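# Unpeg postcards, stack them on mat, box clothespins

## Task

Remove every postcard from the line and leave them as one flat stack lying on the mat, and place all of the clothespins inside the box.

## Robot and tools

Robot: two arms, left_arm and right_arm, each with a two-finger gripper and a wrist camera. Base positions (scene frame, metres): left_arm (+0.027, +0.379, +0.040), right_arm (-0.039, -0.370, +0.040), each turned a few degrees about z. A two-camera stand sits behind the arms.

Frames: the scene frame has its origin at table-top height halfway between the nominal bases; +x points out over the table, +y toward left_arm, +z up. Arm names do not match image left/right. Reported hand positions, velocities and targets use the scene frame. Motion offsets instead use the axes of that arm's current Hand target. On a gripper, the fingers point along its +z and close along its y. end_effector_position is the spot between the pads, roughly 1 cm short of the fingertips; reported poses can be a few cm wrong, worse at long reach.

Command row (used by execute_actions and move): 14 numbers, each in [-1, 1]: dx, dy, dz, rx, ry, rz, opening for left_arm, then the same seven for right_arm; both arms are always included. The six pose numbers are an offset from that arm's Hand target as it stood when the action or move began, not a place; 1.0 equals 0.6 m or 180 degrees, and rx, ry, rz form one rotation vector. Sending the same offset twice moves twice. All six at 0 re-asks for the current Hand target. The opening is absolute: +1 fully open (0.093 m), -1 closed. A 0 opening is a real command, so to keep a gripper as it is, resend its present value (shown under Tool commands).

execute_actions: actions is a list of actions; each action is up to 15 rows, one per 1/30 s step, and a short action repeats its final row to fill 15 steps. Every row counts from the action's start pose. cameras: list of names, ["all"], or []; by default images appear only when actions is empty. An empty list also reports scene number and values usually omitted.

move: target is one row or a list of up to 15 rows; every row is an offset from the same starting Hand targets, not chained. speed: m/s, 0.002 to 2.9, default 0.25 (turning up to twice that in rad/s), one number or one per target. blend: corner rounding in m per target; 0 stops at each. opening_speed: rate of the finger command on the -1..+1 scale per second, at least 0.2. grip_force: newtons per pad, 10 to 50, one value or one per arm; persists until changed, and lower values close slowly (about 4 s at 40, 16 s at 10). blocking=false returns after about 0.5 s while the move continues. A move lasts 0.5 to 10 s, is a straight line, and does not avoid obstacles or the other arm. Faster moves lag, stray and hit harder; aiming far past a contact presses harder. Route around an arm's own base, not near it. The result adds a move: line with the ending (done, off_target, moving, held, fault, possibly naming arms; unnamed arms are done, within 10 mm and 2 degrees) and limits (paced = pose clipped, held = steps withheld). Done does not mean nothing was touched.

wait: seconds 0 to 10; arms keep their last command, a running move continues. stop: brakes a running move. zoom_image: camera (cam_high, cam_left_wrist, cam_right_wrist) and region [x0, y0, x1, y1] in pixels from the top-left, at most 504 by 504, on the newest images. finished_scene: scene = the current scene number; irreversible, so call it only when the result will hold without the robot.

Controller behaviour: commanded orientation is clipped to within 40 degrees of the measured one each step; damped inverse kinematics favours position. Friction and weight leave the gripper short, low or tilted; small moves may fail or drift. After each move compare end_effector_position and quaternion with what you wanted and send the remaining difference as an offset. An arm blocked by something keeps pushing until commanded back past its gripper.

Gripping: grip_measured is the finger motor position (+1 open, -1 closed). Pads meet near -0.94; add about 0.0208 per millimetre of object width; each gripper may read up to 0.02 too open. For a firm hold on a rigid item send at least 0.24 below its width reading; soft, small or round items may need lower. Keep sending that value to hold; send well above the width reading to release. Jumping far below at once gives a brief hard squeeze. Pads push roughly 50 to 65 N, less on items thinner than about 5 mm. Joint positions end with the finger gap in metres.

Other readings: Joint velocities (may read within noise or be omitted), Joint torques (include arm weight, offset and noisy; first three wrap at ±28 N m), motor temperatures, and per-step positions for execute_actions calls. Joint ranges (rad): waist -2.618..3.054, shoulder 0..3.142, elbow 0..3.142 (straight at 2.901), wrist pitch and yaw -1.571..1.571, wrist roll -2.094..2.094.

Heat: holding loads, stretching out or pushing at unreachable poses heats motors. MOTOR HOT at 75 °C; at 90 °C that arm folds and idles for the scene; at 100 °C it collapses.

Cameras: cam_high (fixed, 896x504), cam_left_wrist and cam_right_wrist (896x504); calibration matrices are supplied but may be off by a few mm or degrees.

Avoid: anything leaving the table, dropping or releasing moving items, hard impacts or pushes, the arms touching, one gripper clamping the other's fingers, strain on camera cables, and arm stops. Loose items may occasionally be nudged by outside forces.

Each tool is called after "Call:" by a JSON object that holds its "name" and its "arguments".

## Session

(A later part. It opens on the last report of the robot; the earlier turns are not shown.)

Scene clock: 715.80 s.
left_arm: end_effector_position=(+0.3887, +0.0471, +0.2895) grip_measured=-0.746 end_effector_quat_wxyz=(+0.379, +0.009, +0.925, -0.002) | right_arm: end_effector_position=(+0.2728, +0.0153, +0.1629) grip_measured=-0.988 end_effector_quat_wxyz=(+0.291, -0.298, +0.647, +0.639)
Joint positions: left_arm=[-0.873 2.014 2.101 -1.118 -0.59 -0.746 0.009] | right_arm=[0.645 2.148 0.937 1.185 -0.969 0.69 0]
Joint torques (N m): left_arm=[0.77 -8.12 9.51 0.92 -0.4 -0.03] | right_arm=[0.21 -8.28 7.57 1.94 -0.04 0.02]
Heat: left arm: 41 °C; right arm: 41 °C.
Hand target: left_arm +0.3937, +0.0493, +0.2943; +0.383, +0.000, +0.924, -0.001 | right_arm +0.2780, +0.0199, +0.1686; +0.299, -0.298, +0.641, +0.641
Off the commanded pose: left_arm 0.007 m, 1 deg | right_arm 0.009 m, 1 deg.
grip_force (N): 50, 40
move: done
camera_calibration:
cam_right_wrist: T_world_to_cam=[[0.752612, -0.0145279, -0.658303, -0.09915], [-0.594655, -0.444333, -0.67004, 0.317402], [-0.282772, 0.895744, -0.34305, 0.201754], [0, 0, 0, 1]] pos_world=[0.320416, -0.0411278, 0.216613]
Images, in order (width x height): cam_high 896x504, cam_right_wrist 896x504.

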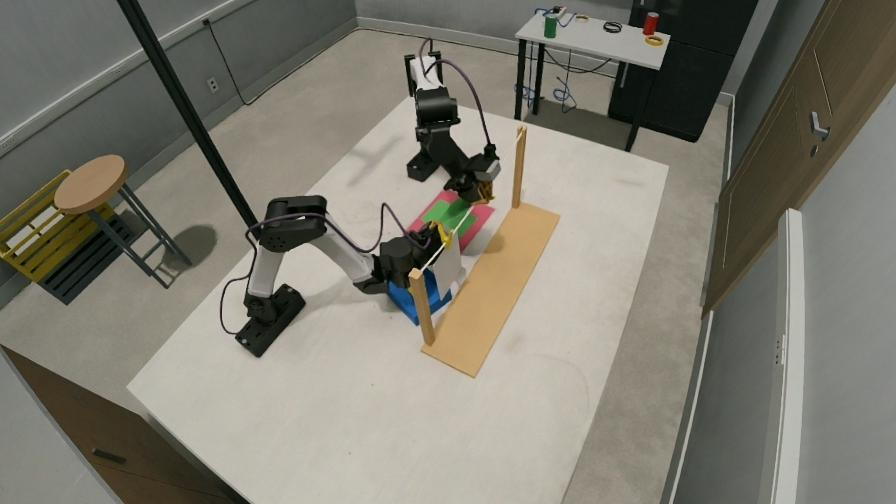

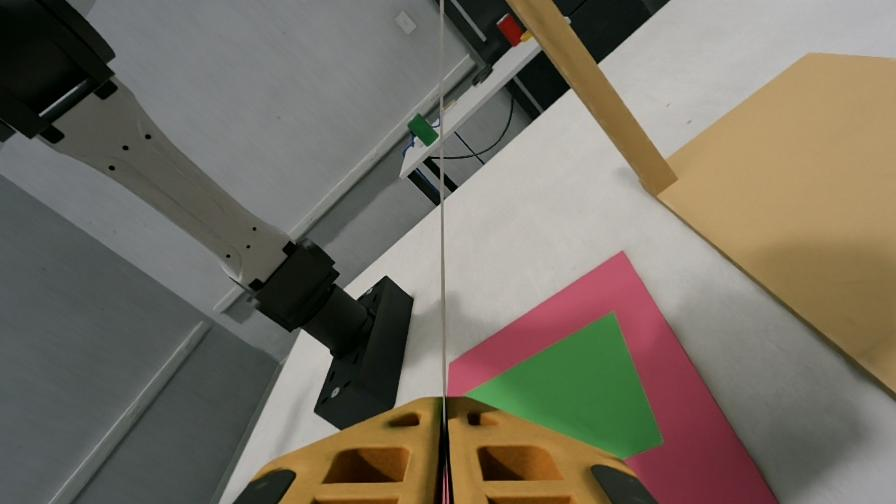

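Call:
{"name": "move", "arguments": {"target": [[0,0,0,0,0,0,-0.4,0,0,0,0,0,0,-1],[0,0,-0.15,0,0,0,-0.4,0,0,0,0,0,0,-1],[-0.026,0.2017,-0.2475,0.422,0.022,0.268,0.6,-0.007,-0.042,0.05,0,0,-0.1444,-1]], "speed": [0.1,0.2,0.15], "opening_speed": 1.5, "cameras": ["all"]}}

Call:
{"name": "zoom_image", "arguments": {"camera": "cam_high", "region": [380, 140, 560, 320]}}

Scene clock: 741.63 s.
left_arm: end_effector_position=(+0.3071, +0.1684, +0.4009) grip_measured=+0.598 end_effector_quat_wxyz=(+0.303, +0.536, +0.684, -0.390) | right_arm: end_effector_position=(+0.3012, +0.0410, +0.1522) grip_measured=-0.988 end_effector_quat_wxyz=(+0.430, -0.424, +0.568, +0.558)
Joint positions: left_arm=[-0.169 1.698 2.05 -1.565 0.993 0.905 0.074] | right_arm=[0.662 2.272 1.105 1.156 -0.933 0.264 0]
Joint torques (N m): left_arm=[0.46 -8.06 5.09 0.69 0.64 0.18] | right_arm=[1.39 -9.16 7.91 1.8 -0.1 -0.23]
Heat: left arm: 41 °C; right arm: 42 °C.
Hand target: left_arm +0.2999, +0.1706, +0.4102; +0.242, +0.578, +0.664, -0.407 | right_arm +0.3001, +0.0499, +0.1556; +0.436, -0.435, +0.557, +0.557
Off the commanded pose: left_arm 0.012 m, 9 deg | right_arm 0.010 m, 2 deg.
joint sent to its limit (left arm) — joint 4 (wrist pitch), lower limit. The joint targets are off in orientation, not in position.
grip_force (N): 50, 40
move: off_target (left_arm); target 3's new opening was sent with left_arm's hand 0.012 m and 9 deg from that target
camera_calibration:
cam_left_wrist: T_world_to_cam=[[-0.975229, -0.0996898, 0.19746, 0.237817], [-0.19444, 0.811949, -0.550392, 0.18398], [-0.105459, -0.575153, -0.81122, 0.540217], [0, 0, 0, 1]] pos_world=[0.324669, 0.185033, 0.492536]
cam_right_wrist: T_world_to_cam=[[0.960798, -0.0244285, -0.276171, -0.247515], [-0.259065, -0.433913, -0.862905, 0.266343], [-0.0987549, 0.900623, -0.423232, 0.13963], [0, 0, 0, 1]] pos_world=[0.320601, -0.0162306, 0.220568]

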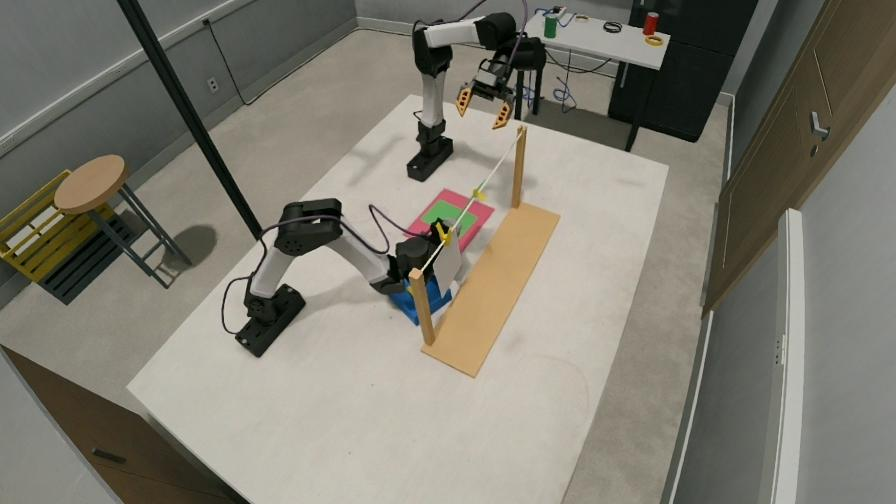

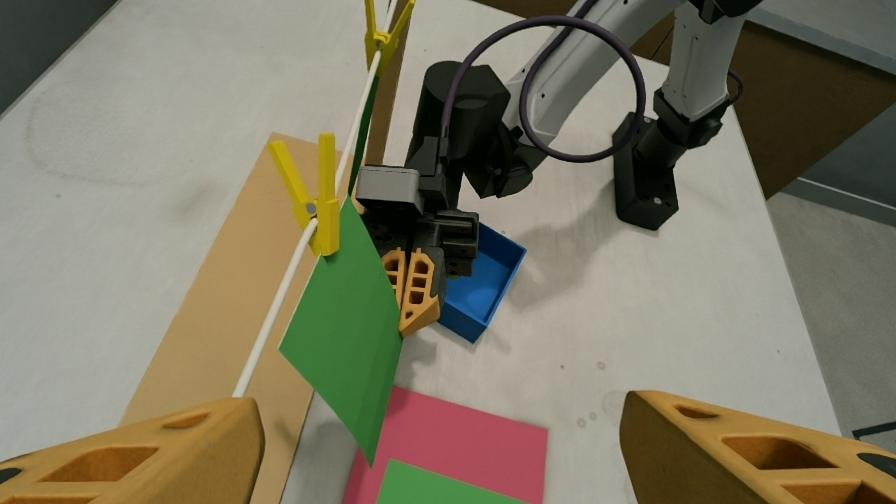

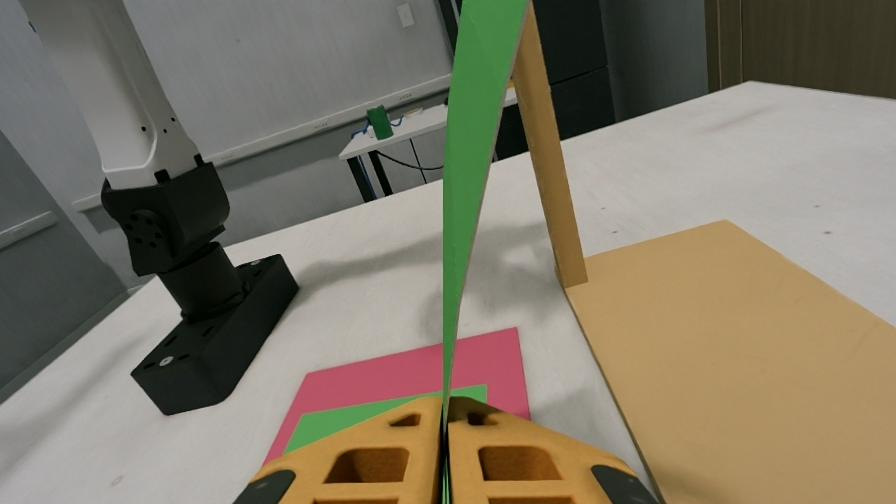

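Scaled by 2.800 from the camera's 896x504 image, which has a finer 1280x720 frame.

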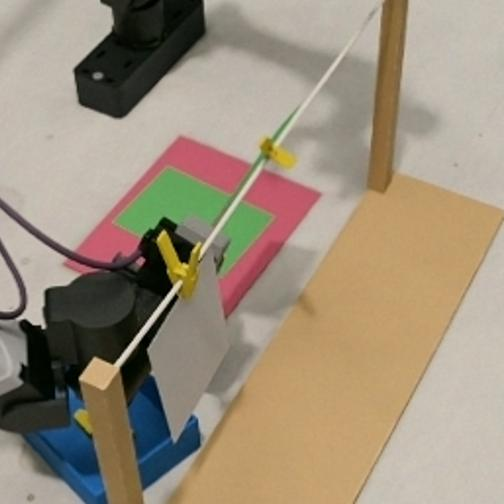

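Call:
{"name": "move", "arguments": {"target": [0,0,0,0,0,0,0.6,-0.022,-0.053,-0.035,0,0,0,-1], "speed": 0.1, "cameras": ["all"]}}

Call:
{"name": "zoom_image", "arguments": {"camera": "cam_high", "region": [380, 140, 560, 320]}}

Scene clock: 749.97 s.
left_arm: end_effector_position=(+0.3071, +0.1684, +0.4009) grip_measured=+0.598 end_effector_quat_wxyz=(+0.303, +0.536, +0.684, -0.390) | right_arm: end_effector_position=(+0.3297, +0.0269, +0.1556) grip_measured=-0.988 end_effector_quat_wxyz=(+0.426, -0.425, +0.569, +0.560)
Joint positions: left_arm=[-0.169 1.698 2.05 -1.565 0.993 0.905 0.074] | right_arm=[0.595 2.298 1.19 1.09 -1.006 0.264 0]
Joint torques (N m): left_arm=[0.55 -8.23 5.09 0.68 0.65 0.14] | right_arm=[-0.43 -9.59 8.12 1.8 -0.2 -0.23]
Heat: left arm: 40 °C; right arm: 43 °C.
Hand target: left_arm +0.2999, +0.1706, +0.4102; +0.242, +0.578, +0.664, -0.407 | right_arm +0.3340, +0.0289, +0.1608; +0.436, -0.435, +0.557, +0.557
Off the commanded pose: left_arm 0.012 m, 9 deg | right_arm 0.007 m, 2 deg.
joint sent to its limit (left arm) — joint 4 (wrist pitch), lower limit. The joint targets are off in orientation, not in position.
grip_force (N): 50, 40
move: off_target (left_arm)
camera_calibration:
cam_left_wrist: T_world_to_cam=[[-0.975229, -0.0996898, 0.19746, 0.237817], [-0.19444, 0.811949, -0.550392, 0.18398], [-0.105459, -0.575153, -0.81122, 0.540217], [0, 0, 0, 1]] pos_world=[0.324669, 0.185033, 0.492536]
cam_right_wrist: T_world_to_cam=[[0.959016, -0.0196463, -0.28267, -0.272893], [-0.262342, -0.438538, -0.85957, 0.271235], [-0.107074, 0.898498, -0.425719, 0.159839], [0, 0, 0, 1]] pos_world=[0.34998, -0.0300291, 0.224054]

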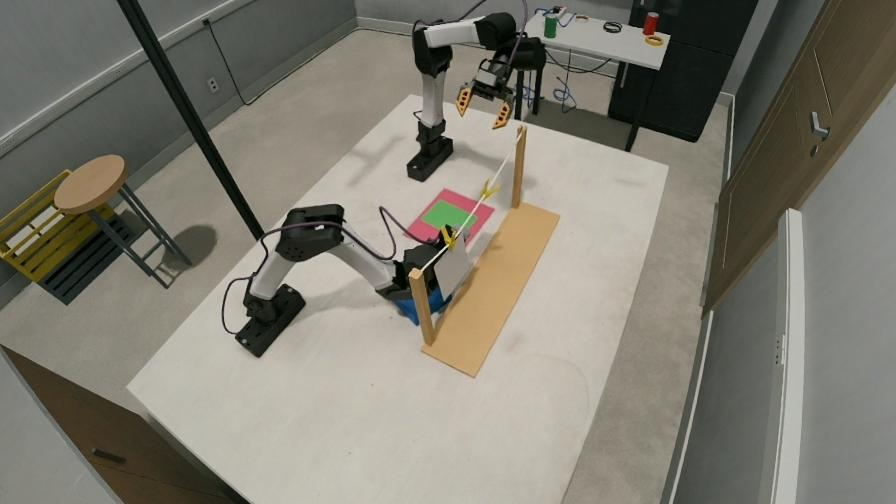

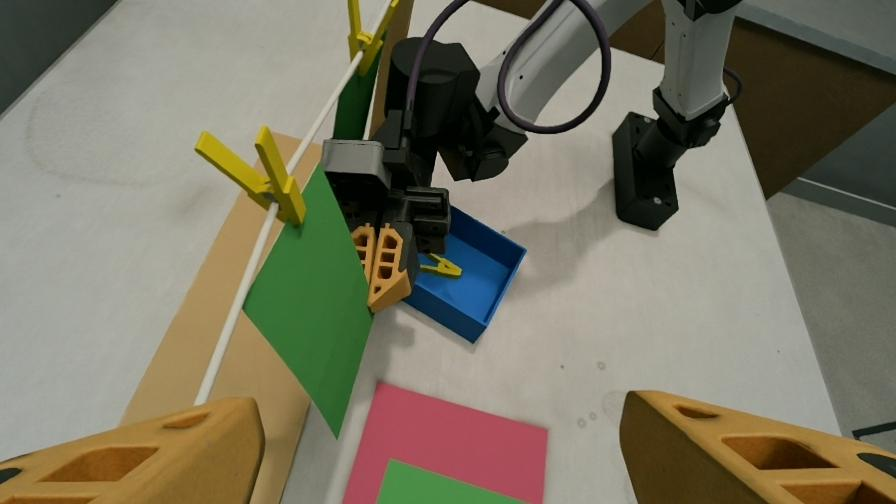

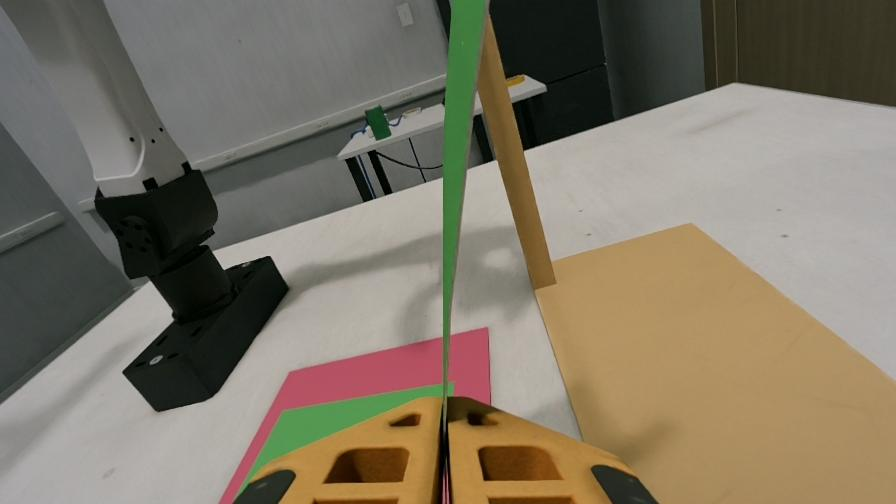

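Scaled by 2.800 from the camera's 896x504 image, which has a finer 1280x720 frame.

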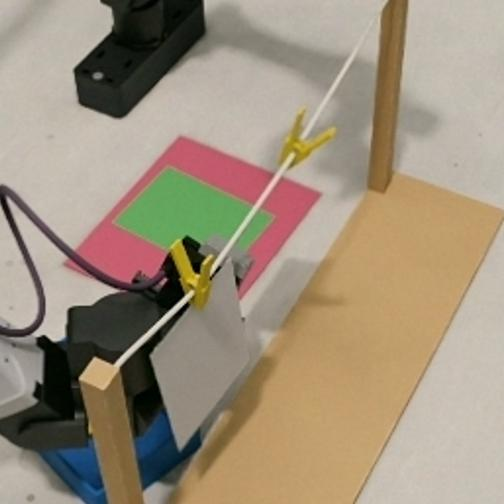

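Call:
{"name": "move", "arguments": {"target": [-0.02,0.187,0.143,-0.0478,-0.0966,-0.0241,0.6,0,0,0,0,0,0,-1], "speed": 0.15, "cameras": ["cam_left_wrist","cam_high"]}}

Scene clock: 781.00 s.
left_arm: end_effector_position=(+0.3992, +0.0968, +0.3375) grip_measured=+0.598 end_effector_quat_wxyz=(+0.356, +0.459, +0.681, -0.447) | right_arm: end_effector_position=(+0.3296, +0.0269, +0.1555) grip_measured=-0.988 end_effector_quat_wxyz=(+0.426, -0.425, +0.570, +0.560)
Joint positions: left_arm=[-0.272 1.788 1.686 -0.644 1.034 0.366 0.074] | right_arm=[0.595 2.298 1.19 1.089 -1.007 0.264 0]
Joint torques (N m): left_arm=[-0.5 -8.54 6.6 1.54 0.4 0.04] | right_arm=[-0.39 -9.61 8.12 1.82 -0.22 -0.23]
Motor temperatures (°C): left_arm=[23 37 38 31 24 25 23] | right_arm=[23 47 42 36 24 25 24]
Heat: left arm: 38 °C; right arm: 47 °C.
Hand target: left_arm +0.3979, +0.0933, +0.3431; +0.366, +0.465, +0.670, -0.448 | right_arm +0.3341, +0.0289, +0.1608; +0.436, -0.435, +0.557, +0.557
Off the commanded pose: left_arm 0.007 m, 2 deg | right_arm 0.007 m, 2 deg.
grip_force (N): 50, 40
move: done
camera_calibration:
cam_left_wrist: T_world_to_cam=[[-0.950112, -0.162327, 0.266339, 0.305798], [-0.304153, 0.6714, -0.675806, 0.324876], [-0.0691187, -0.723099, -0.687277, 0.415319], [0, 0, 0, 1]] pos_world=[0.418061, 0.131835, 0.423547]
Images, in order (width x height): cam_high 896x504, cam_left_wrist 896x504.

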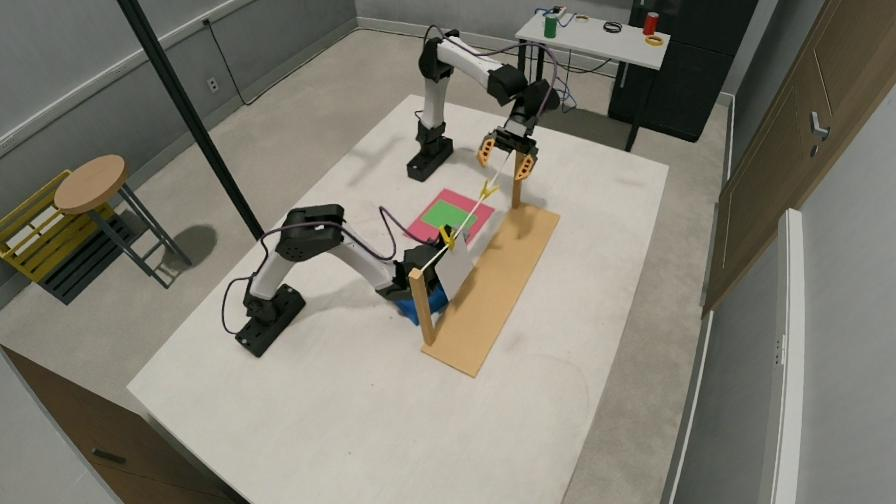

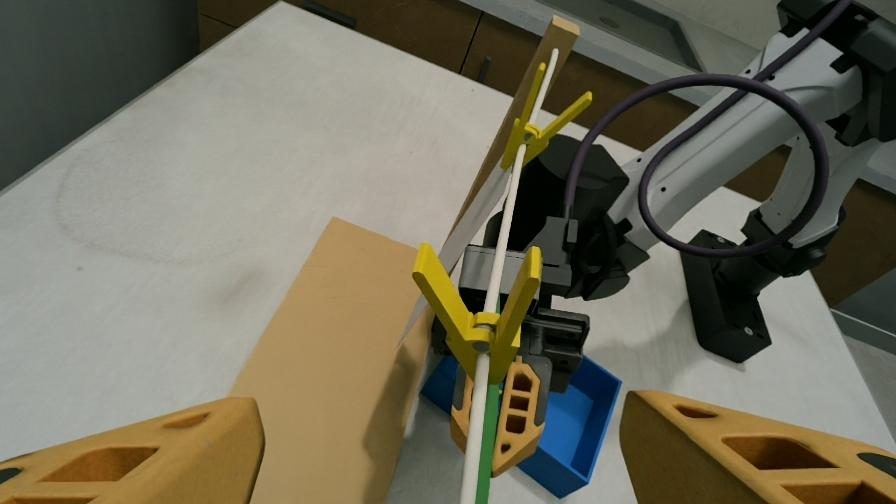

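Call:
{"name": "move", "arguments": {"target": [[0.006,-0.0185,0.128,0,0,0,0.6,0,0,0,0,0,0,-1],[0.006,-0.0185,0.128,0,0,0,-1,0,0,0,0,0,0,-1]], "speed": 0.08, "opening_speed": 0.5, "cameras": ["cam_left_wrist","cam_right_wrist"]}}

Scene clock: 794.90 s.
left_arm: end_effector_position=(+0.3875, +0.0235, +0.3201) grip_measured=-0.653 end_effector_quat_wxyz=(+0.359, +0.465, +0.673, -0.450) | right_arm: end_effector_position=(+0.3295, +0.0269, +0.1554) grip_measured=-0.988 end_effector_quat_wxyz=(+0.425, -0.425, +0.569, +0.560)
Joint positions: left_arm=[-0.452 1.83 1.622 -0.369 0.906 0.18 0.014] | right_arm=[0.595 2.298 1.19 1.089 -1.007 0.263 0]
Joint torques (N m): left_arm=[-0.21 -7.51 6.89 1.77 0.2 0.02] | right_arm=[-0.38 -9.59 8.1 1.82 -0.21 -0.22]
Heat: left arm: 38 °C; right arm: 48 °C.
Hand target: left_arm +0.3920, +0.0203, +0.3174; +0.366, +0.465, +0.670, -0.448 | right_arm +0.3341, +0.0289, +0.1607; +0.436, -0.435, +0.557, +0.557
Off the commanded pose: left_arm 0.006 m, 1 deg | right_arm 0.007 m, 2 deg.
grip_force (N): 50, 40
move: done
camera_calibration:
cam_left_wrist: T_world_to_cam=[[-0.955519, -0.145273, 0.256669, 0.292273], [-0.286055, 0.668379, -0.686617, 0.355291], [-0.0718054, -0.729497, -0.680205, 0.348499], [0, 0, 0, 1]] pos_world=[0.405929, 0.0592197, 0.405982]
cam_right_wrist: T_world_to_cam=[[0.958874, -0.0186995, -0.283215, -0.272621], [-0.262326, -0.439387, -0.859142, 0.271037], [-0.108375, 0.898103, -0.426222, 0.16025], [0, 0, 0, 1]] pos_world=[0.349876, -0.0299288, 0.223951]
Images, in order (width x height): cam_left_wrist 896x504, cam_right_wrist 896x504.

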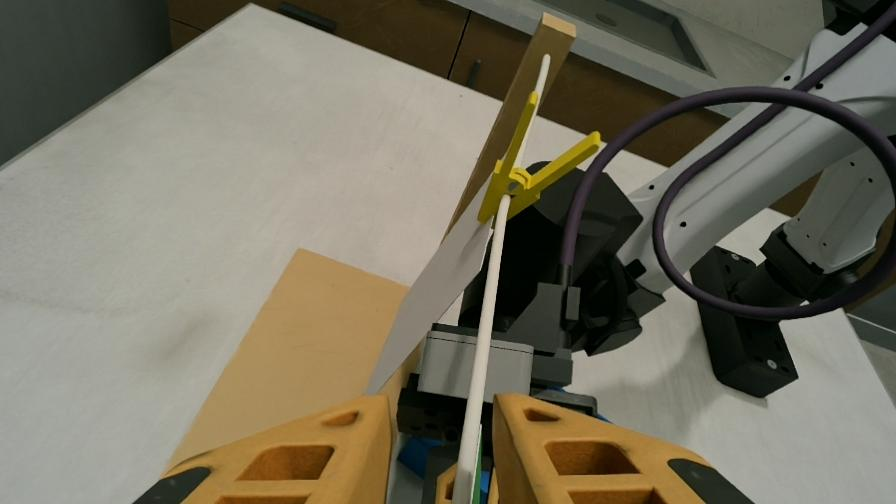

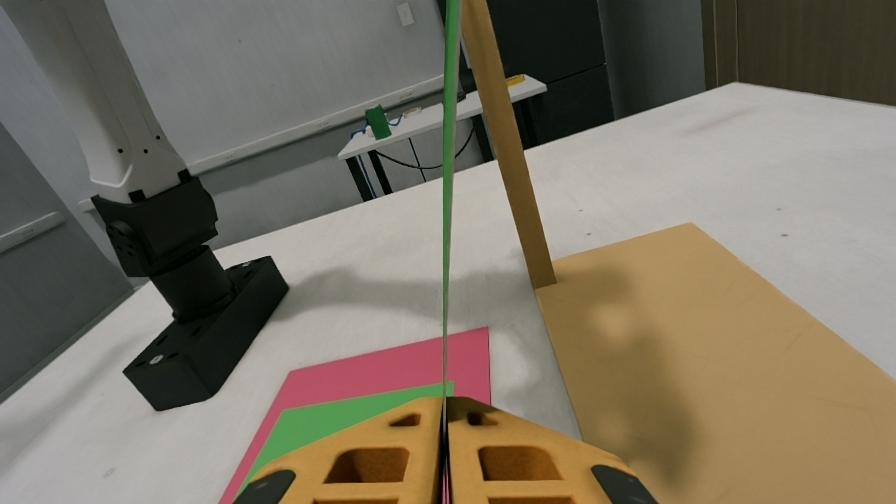

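Call:
{"name": "execute_actions", "arguments": {"actions": []}}

Call:
{"name": "zoom_image", "arguments": {"camera": "cam_high", "region": [440, 140, 540, 240]}}

Call:
{"name": "zoom_image", "arguments": {"camera": "cam_left_wrist", "region": [380, 380, 510, 504]}}

Scene clock: 803.97 s.
left_arm: end_effector_position=(+0.3875, +0.0235, +0.3201) grip_measured=-0.664 end_effector_quat_wxyz=(+0.359, +0.465, +0.673, -0.450) | right_arm: end_effector_position=(+0.3295, +0.0269, +0.1554) grip_measured=-0.988 end_effector_quat_wxyz=(+0.425, -0.425, +0.569, +0.560)
Joint positions: left_arm=[-0.452 1.83 1.622 -0.369 0.906 0.18 0.013] | right_arm=[0.595 2.298 1.19 1.089 -1.007 0.263 0]
Joint velocities: within noise
Joint torques (N m): left_arm=[-0.21 -7.5 6.86 1.77 0.2 0.01] | right_arm=[-0.4 -9.61 8.06 1.83 -0.21 -0.22]
Motor temperatures (°C): left_arm=[23 37 37 35 24 25 23] | right_arm=[23 48 42 37 24 25 24]
Heat: left arm: 37 °C; right arm: 48 °C.
Hand target: left_arm +0.3920, +0.0203, +0.3174; +0.366, +0.465, +0.670, -0.448 | right_arm +0.3341, +0.0289, +0.1607; +0.436, -0.435, +0.557, +0.557
Tool commands: left_gripper/opening=-1.0 right_gripper/opening=-1.0
Off the commanded pose: left_arm 0.006 m, 1 deg | right_arm 0.007 m, 2 deg.
grip_force (N): 50, 40
camera_calibration:
cam_left_wrist: T_world_to_cam=[[-0.955519, -0.145273, 0.256669, 0.292273], [-0.286055, 0.668379, -0.686617, 0.355291], [-0.0718054, -0.729497, -0.680205, 0.348499], [0, 0, 0, 1]] pos_world=[0.405929, 0.0592197, 0.405982]
cam_right_wrist: T_world_to_cam=[[0.958874, -0.0186995, -0.283215, -0.272621], [-0.262326, -0.439387, -0.859142, 0.271037], [-0.108375, 0.898103, -0.426222, 0.16025], [0, 0, 0, 1]] pos_world=[0.349876, -0.0299288, 0.223951]

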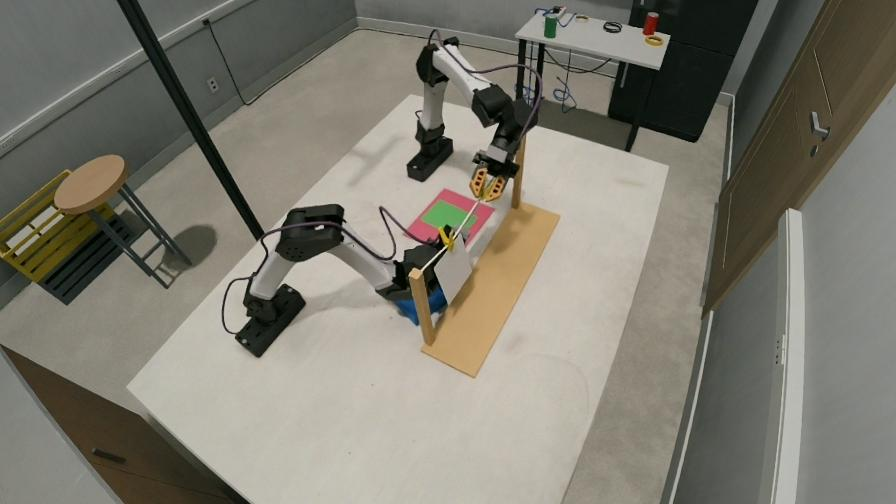

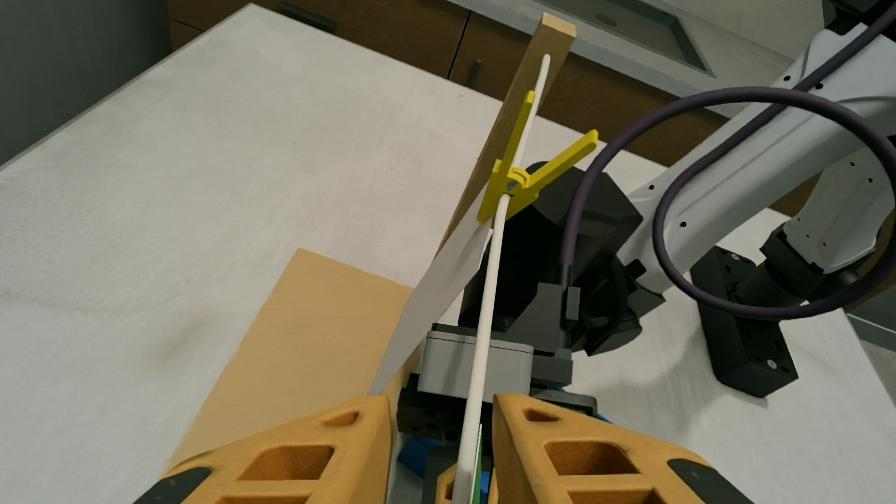

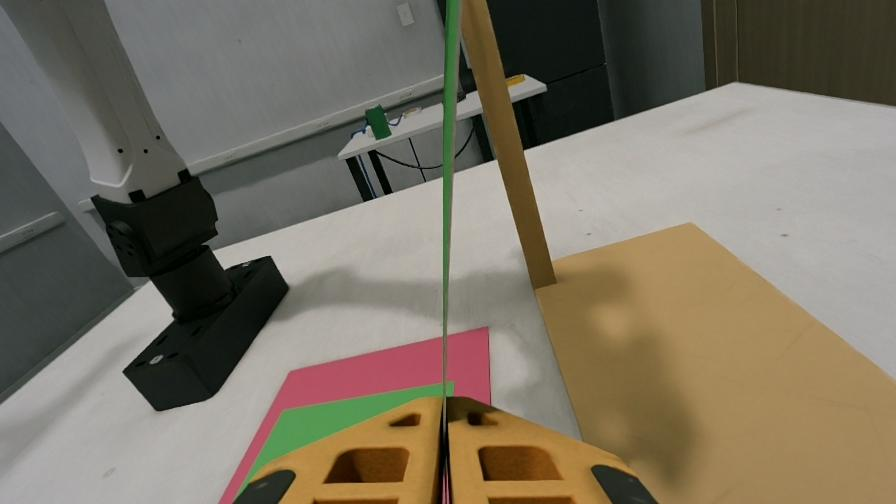

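Scaled by 5.040 from the camera's 896x504 image, which has a finer 1280x720 frame.

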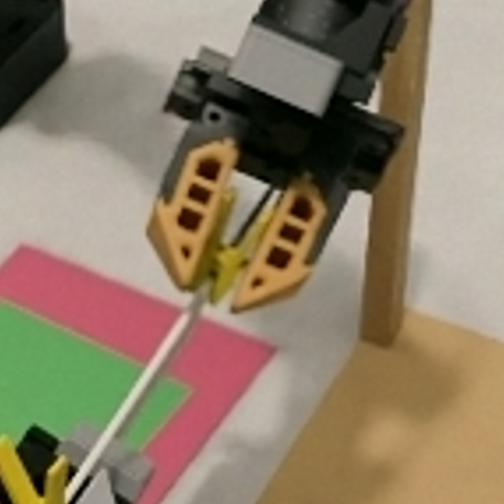

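Scaled by 3.877 from the camera's 896x504 image, which has a finer 1280x720 frame.

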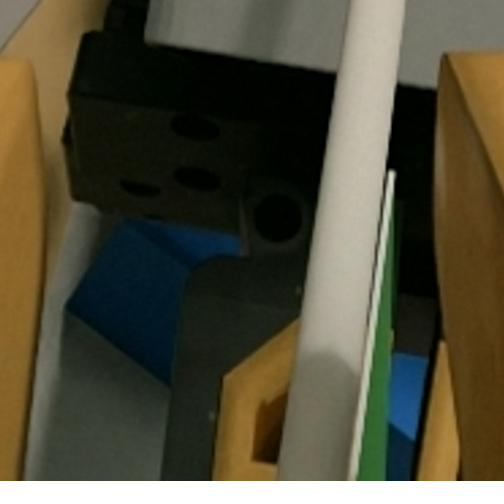

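Call:
{"name": "move", "arguments": {"target": [[0,0,0,0,0,0,0.4,0,0,0,0,0,0,-1],[0.018,0.005,-0.022,0,0,0,0.4,0,0,0,0,0,0,-1],[0.018,0.005,-0.022,0,0,0,-1,0,0,0,0,0,0,-1]], "speed": 0.1, "opening_speed": 0.7, "cameras": ["cam_left_wrist","cam_high"]}}

Call:
{"name": "zoom_image", "arguments": {"camera": "cam_high", "region": [440, 140, 540, 240]}}

Scene clock: 814.70 s.
left_arm: end_effector_position=(+0.3914, +0.0350, +0.2991) grip_measured=-0.645 end_effector_quat_wxyz=(+0.348, +0.457, +0.686, -0.447) | right_arm: end_effector_position=(+0.3283, +0.0272, +0.1536) grip_measured=-0.988 end_effector_quat_wxyz=(+0.420, -0.426, +0.572, +0.562)
Joint positions: left_arm=[-0.426 1.83 1.565 -0.362 0.913 0.197 0.014] | right_arm=[0.596 2.298 1.19 1.078 -1.012 0.263 0]
Joint torques (N m): left_arm=[0.5 -10.09 6.9 1.68 0.38 0.19] | right_arm=[-0.46 -9.68 8.09 1.92 -0.16 -0.23]
Heat: left arm: 37 °C; right arm: 49 °C.
Hand target: left_arm +0.3906, +0.0364, +0.3112; +0.366, +0.465, +0.670, -0.448 | right_arm +0.3340, +0.0290, +0.1607; +0.435, -0.435, +0.557, +0.557
Off the commanded pose: left_arm 0.012 m, 3 deg | right_arm 0.009 m, 3 deg.
grip_force (N): 50, 40
move: off_target (left_arm, right_arm); target 3's new opening was sent with left_arm's hand 0.012 m and 3 deg from that target
camera_calibration:
cam_left_wrist: T_world_to_cam=[[-0.945499, -0.164952, 0.280754, 0.292532], [-0.315378, 0.678494, -0.663463, 0.33844], [-0.0810507, -0.715847, -0.693538, 0.349927], [0, 0, 0, 1]] pos_world=[0.411687, 0.0691182, 0.3851]
Images, in order (width x height): cam_high 896x504, cam_left_wrist 896x504.

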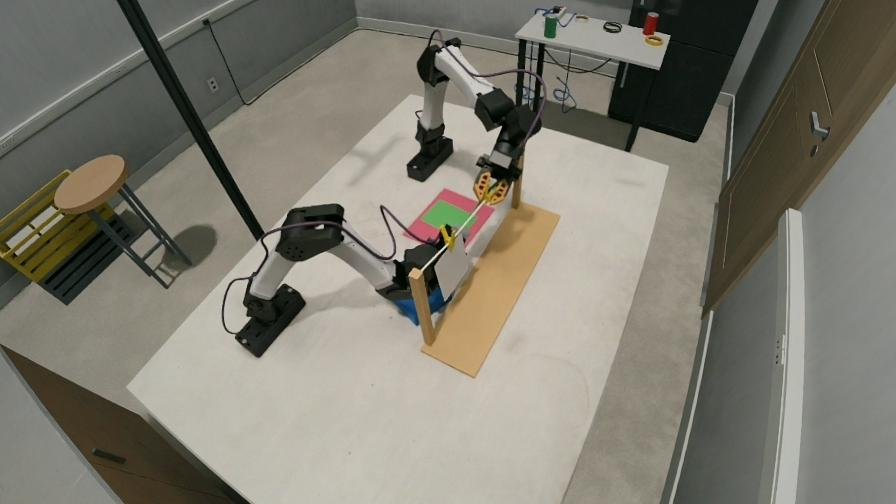

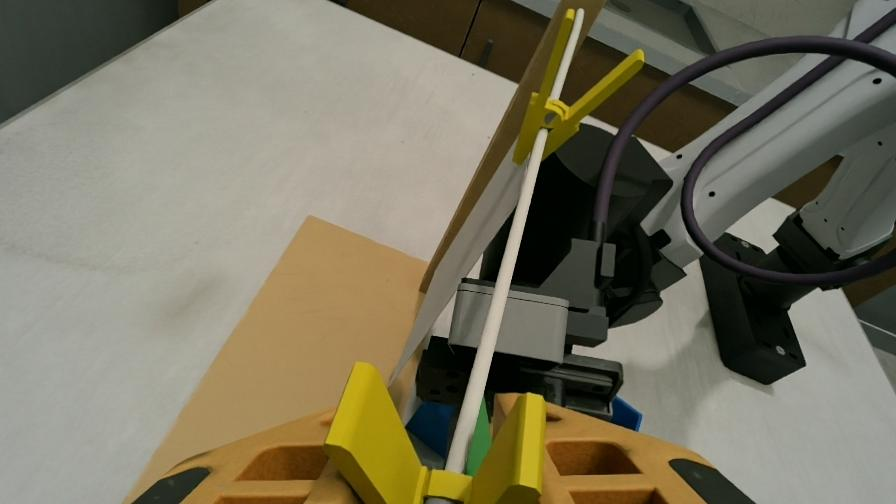

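Scaled by 5.040 from the camera's 896x504 image, which has a finer 1280x720 frame.

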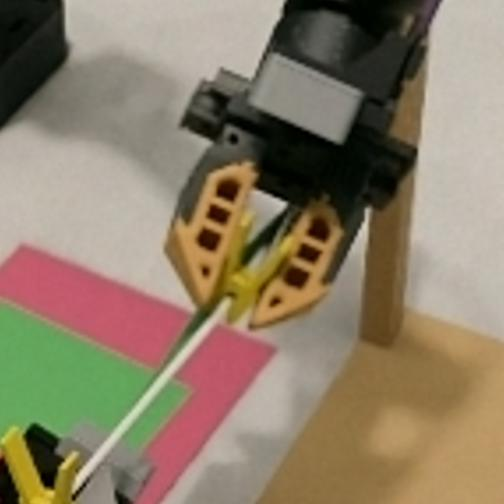

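Call:
{"name": "move", "arguments": {"target": [[0,0,0,0,0,0,0.4,0,0,0,0,0,0,-1],[-0.024,-0.007,-0.009,0,0,0,0.4,0,0,0,0,0,0,-1],[-0.024,-0.007,-0.009,0,0,0,-1,0,0,0,0,0,0,-1]], "speed": 0.1, "opening_speed": 0.7, "cameras": ["cam_left_wrist","cam_high"]}}

Call:
{"name": "zoom_image", "arguments": {"camera": "cam_high", "region": [440, 140, 540, 240]}}

Scene clock: 824.73 s.
left_arm: end_effector_position=(+0.3894, +0.0360, +0.3001) grip_measured=-0.643 end_effector_quat_wxyz=(+0.339, +0.455, +0.691, -0.448) | right_arm: end_effector_position=(+0.3283, +0.0272, +0.1536) grip_measured=-0.988 end_effector_quat_wxyz=(+0.420, -0.426, +0.572, +0.562)
Joint positions: left_arm=[-0.426 1.83 1.582 -0.4 0.913 0.198 0.014] | right_arm=[0.596 2.298 1.19 1.078 -1.012 0.263 0]
Joint torques (N m): left_arm=[0.5 -10.28 10.56 1.48 0.44 0.16] | right_arm=[-0.46 -9.65 8.06 1.92 -0.17 -0.23]
Heat: left arm: 39 °C; right arm: 49 °C.
Hand target: left_arm +0.3905, +0.0365, +0.3271; +0.366, +0.465, +0.670, -0.448 | right_arm +0.3340, +0.0290, +0.1607; +0.435, -0.435, +0.557, +0.557
Off the commanded pose: left_arm 0.027 m, 4 deg | right_arm 0.009 m, 3 deg.
grip_force (N): 50, 40
move: off_target (left_arm, right_arm); target 3's new opening was sent with left_arm's hand 0.027 m and 4 deg from that target
camera_calibration:
cam_left_wrist: T_world_to_cam=[[-0.940201, -0.167631, 0.296515, 0.283865], [-0.327346, 0.685317, -0.650527, 0.338284], [-0.0941588, -0.708689, -0.699209, 0.357773], [0, 0, 0, 1]] pos_world=[0.411314, 0.0693024, 0.386051]
Images, in order (width x height): cam_high 896x504, cam_left_wrist 896x504.

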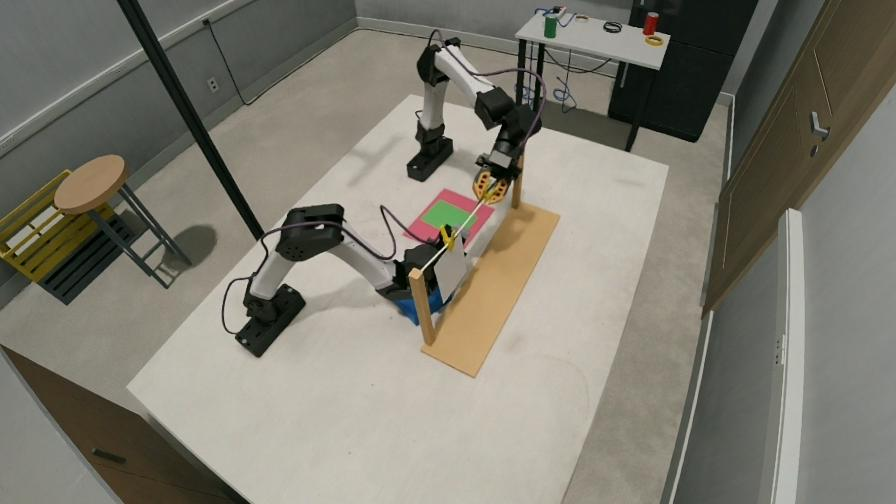

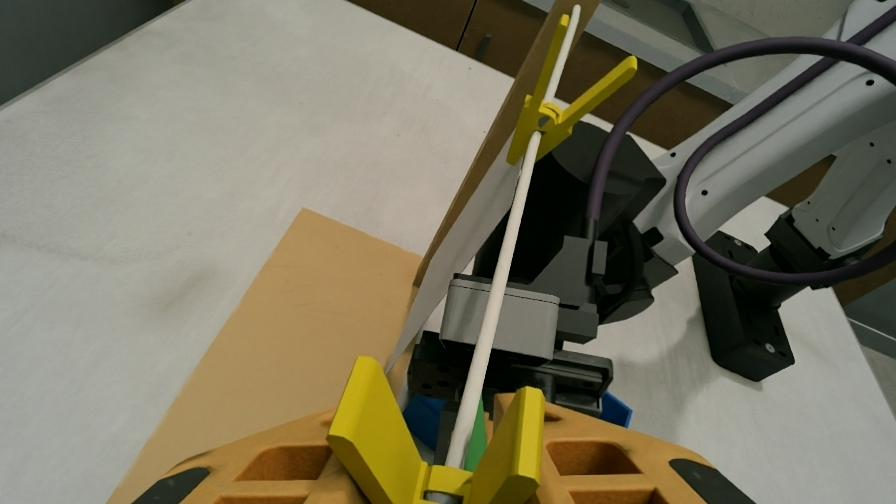

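Scaled by 5.040 from the camera's 896x504 image, which has a finer 1280x720 frame.

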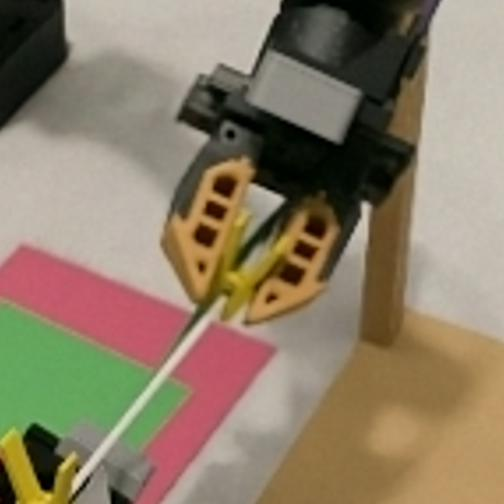

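Call:
{"name": "move", "arguments": {"target": [[0,0,0,0,0,0,0.5,0,0,0,0,0,0,-1],[-0.05,-0.014,-0.018,0,0,0,0.5,0,0,0,0,0,0,-1]], "speed": 0.1, "opening_speed": 0.7, "cameras": ["cam_left_wrist"]}}

Scene clock: 834.00 s.
left_arm: end_effector_position=(+0.3891, +0.0362, +0.3428) grip_measured=+0.498 end_effector_quat_wxyz=(+0.348, +0.457, +0.685, -0.447) | right_arm: end_effector_position=(+0.3283, +0.0272, +0.1536) grip_measured=-0.988 end_effector_quat_wxyz=(+0.420, -0.426, +0.572, +0.562)
Joint positions: left_arm=[-0.426 1.83 1.738 -0.533 0.913 0.198 0.069] | right_arm=[0.596 2.298 1.19 1.078 -1.012 0.263 0]
Joint torques (N m): left_arm=[0.57 -8.66 9.99 1.47 0.42 0.14] | right_arm=[-0.42 -9.66 8.1 1.93 -0.17 -0.24]
Heat: left arm: 40 °C; right arm: 49 °C.
Hand target: left_arm +0.3907, +0.0364, +0.3600; +0.366, +0.465, +0.670, -0.448 | right_arm +0.3340, +0.0290, +0.1607; +0.435, -0.435, +0.557, +0.557
Off the commanded pose: left_arm 0.017 m, 3 deg | right_arm 0.009 m, 3 deg.
grip_force (N): 50, 40
move: off_target (left_arm, right_arm)
camera_calibration:
cam_left_wrist: T_world_to_cam=[[-0.946109, -0.164498, 0.278958, 0.279148], [-0.313845, 0.678162, -0.664529, 0.365784], [-0.079865, -0.716266, -0.693242, 0.380389], [0, 0, 0, 1]] pos_world=[0.409283, 0.0703185, 0.428905]
Images, in order (width x height): cam_left_wrist 896x504.

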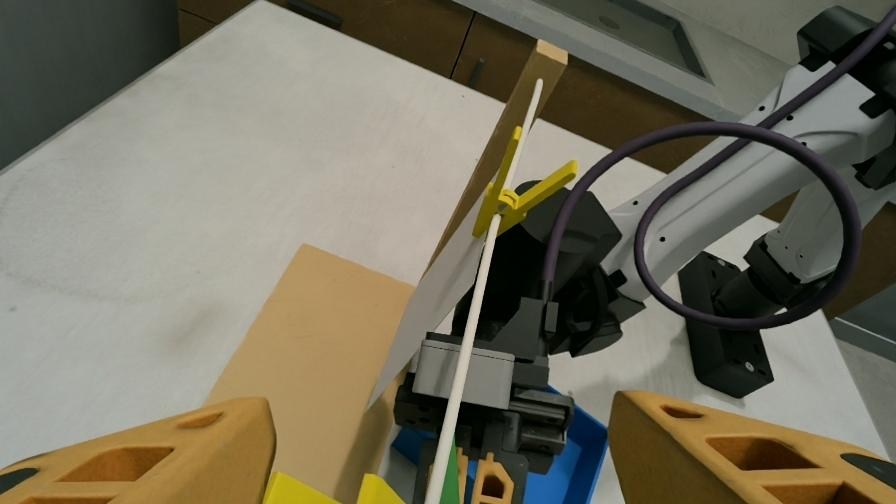

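Call:
{"name": "move", "arguments": {"target": [0.057,0.0415,0.0235,0,0,0,0.5,0,0,0,0,0,0,-1], "speed": 0.1, "cameras": ["cam_left_wrist","cam_right_wrist"]}}

Scene clock: 841.43 s.
left_arm: end_effector_position=(+0.4017, +0.0377, +0.3161) grip_measured=+0.498 end_effector_quat_wxyz=(+0.356, +0.460, +0.681, -0.445) | right_arm: end_effector_position=(+0.3283, +0.0272, +0.1536) grip_measured=-0.988 end_effector_quat_wxyz=(+0.420, -0.426, +0.572, +0.562)
Joint positions: left_arm=[-0.409 1.856 1.66 -0.426 0.925 0.217 0.069] | right_arm=[0.596 2.298 1.19 1.078 -1.012 0.263 0]
Joint torques (N m): left_arm=[0.62 -7.97 7.05 1.75 0.44 0.16] | right_arm=[-0.43 -9.65 8.06 1.93 -0.18 -0.22]
Heat: left arm: 39 °C; right arm: 50 °C.
Hand target: left_arm +0.4053, +0.0374, +0.3178; +0.366, +0.465, +0.670, -0.448 | right_arm +0.3340, +0.0290, +0.1607; +0.435, -0.435, +0.557, +0.557
Off the commanded pose: left_arm 0.004 m, 2 deg | right_arm 0.009 m, 3 deg.
grip_force (N): 50, 40
move: off_target (right_arm)
camera_calibration:
cam_left_wrist: T_world_to_cam=[[-0.950454, -0.163478, 0.264408, 0.305127], [-0.30335, 0.673623, -0.673951, 0.349783], [-0.0679347, -0.720768, -0.689839, 0.358327], [0, 0, 0, 1]] pos_world=[0.420459, 0.0725299, 0.402247]
cam_right_wrist: T_world_to_cam=[[0.956357, -0.0148497, -0.291822, -0.269977], [-0.267573, -0.445805, -0.854203, 0.270402], [-0.117411, 0.895007, -0.430323, 0.162754], [0, 0, 0, 1]] pos_world=[0.349656, -0.0291282, 0.22223]
Images, in order (width x height): cam_left_wrist 896x504, cam_right_wrist 896x504.

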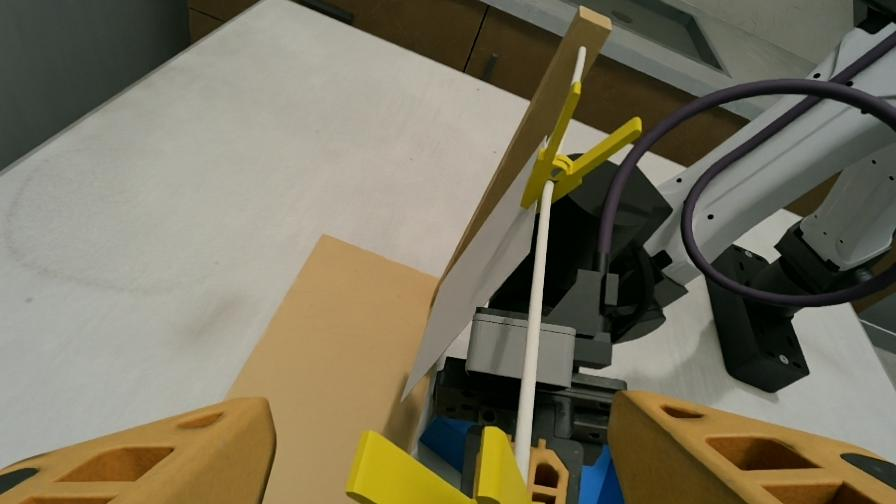

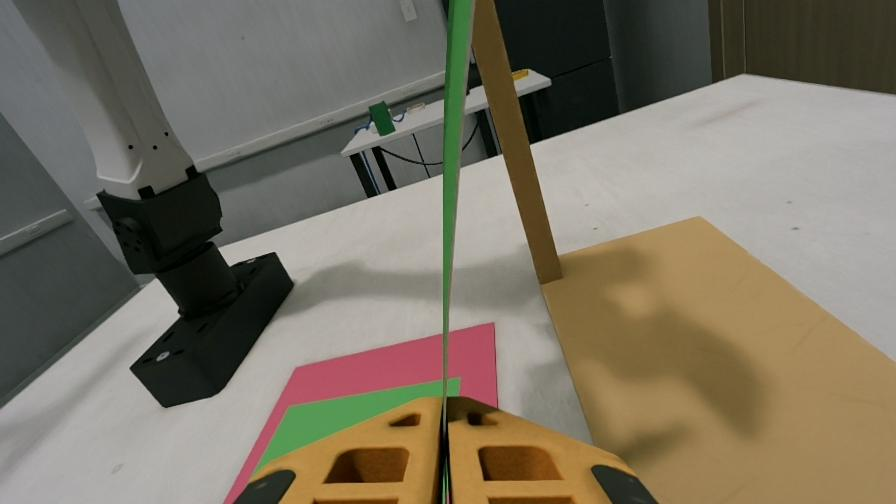

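Call:
{"name": "move", "arguments": {"target": [0,0,0,0,0,0,-1,0,0,0,0,0,0,-1], "speed": 0.1, "opening_speed": 0.6, "cameras": ["cam_left_wrist","cam_right_wrist"]}}

Scene clock: 848.37 s.
left_arm: end_effector_position=(+0.4019, +0.0369, +0.3183) grip_measured=-0.757 end_effector_quat_wxyz=(+0.360, +0.462, +0.676, -0.447) | right_arm: end_effector_position=(+0.3282, +0.0271, +0.1531) grip_measured=-0.988 end_effector_quat_wxyz=(+0.419, -0.426, +0.573, +0.562)
Joint positions: left_arm=[-0.409 1.856 1.66 -0.414 0.932 0.217 0.009] | right_arm=[0.596 2.298 1.19 1.075 -1.013 0.262 0]
Joint torques (N m): left_arm=[0.55 -8.03 6.93 1.63 0.34 0.15] | right_arm=[-0.42 -9.65 8.06 1.96 -0.16 -0.22]
Heat: left arm: 40 °C; right arm: 50 °C.
Hand target: left_arm +0.4053, +0.0374, +0.3178; +0.366, +0.465, +0.670, -0.448 | right_arm +0.3340, +0.0290, +0.1608; +0.436, -0.435, +0.557, +0.557
Off the commanded pose: left_arm 0.003 m, 1 deg | right_arm 0.010 m, 3 deg.
grip_force (N): 50, 40
move: off_target (right_arm)
camera_calibration:
cam_left_wrist: T_world_to_cam=[[-0.953698, -0.156106, 0.257084, 0.307925], [-0.293552, 0.669221, -0.682621, 0.350931], [-0.0654848, -0.726481, -0.684059, 0.35667], [0, 0, 0, 1]] pos_world=[0.42004, 0.0723323, 0.404374]
cam_right_wrist: T_world_to_cam=[[0.955713, -0.0146357, -0.293935, -0.269486], [-0.269162, -0.44736, -0.85289, 0.270345], [-0.119012, 0.894234, -0.431488, 0.163297], [0, 0, 0, 1]] pos_world=[0.349753, -0.0290284, 0.221824]
Images, in order (width x height): cam_left_wrist 896x504, cam_right_wrist 896x504.

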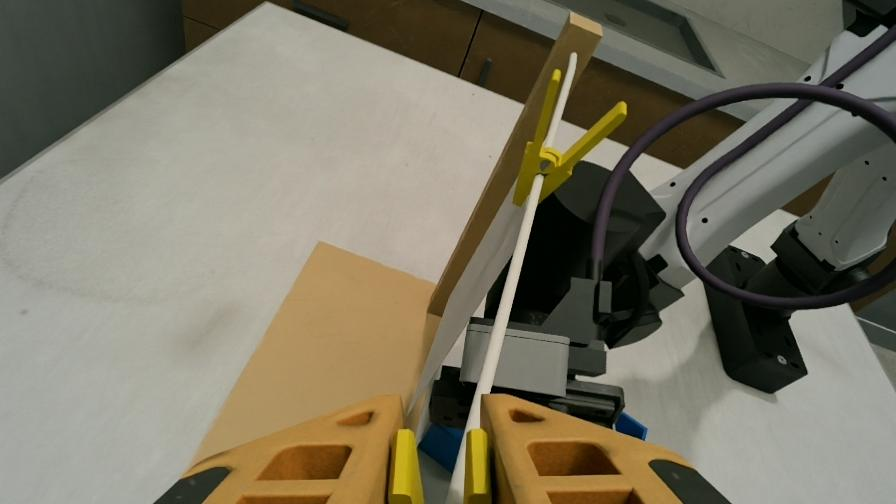

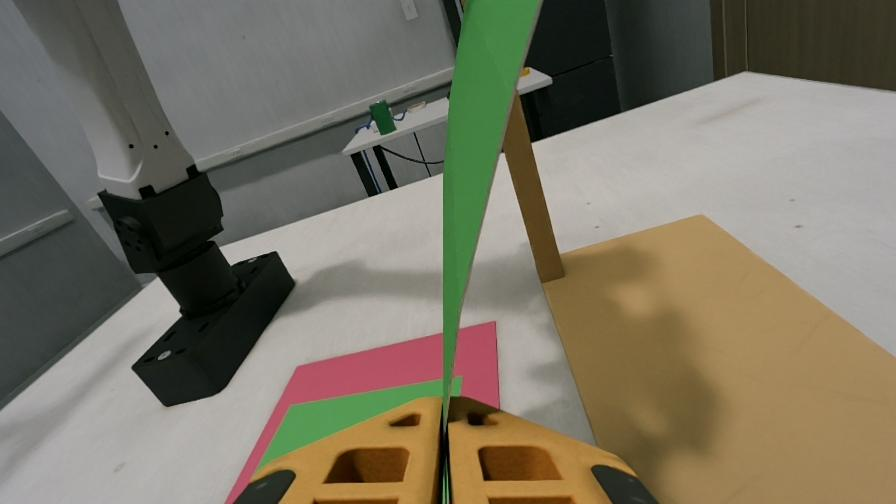

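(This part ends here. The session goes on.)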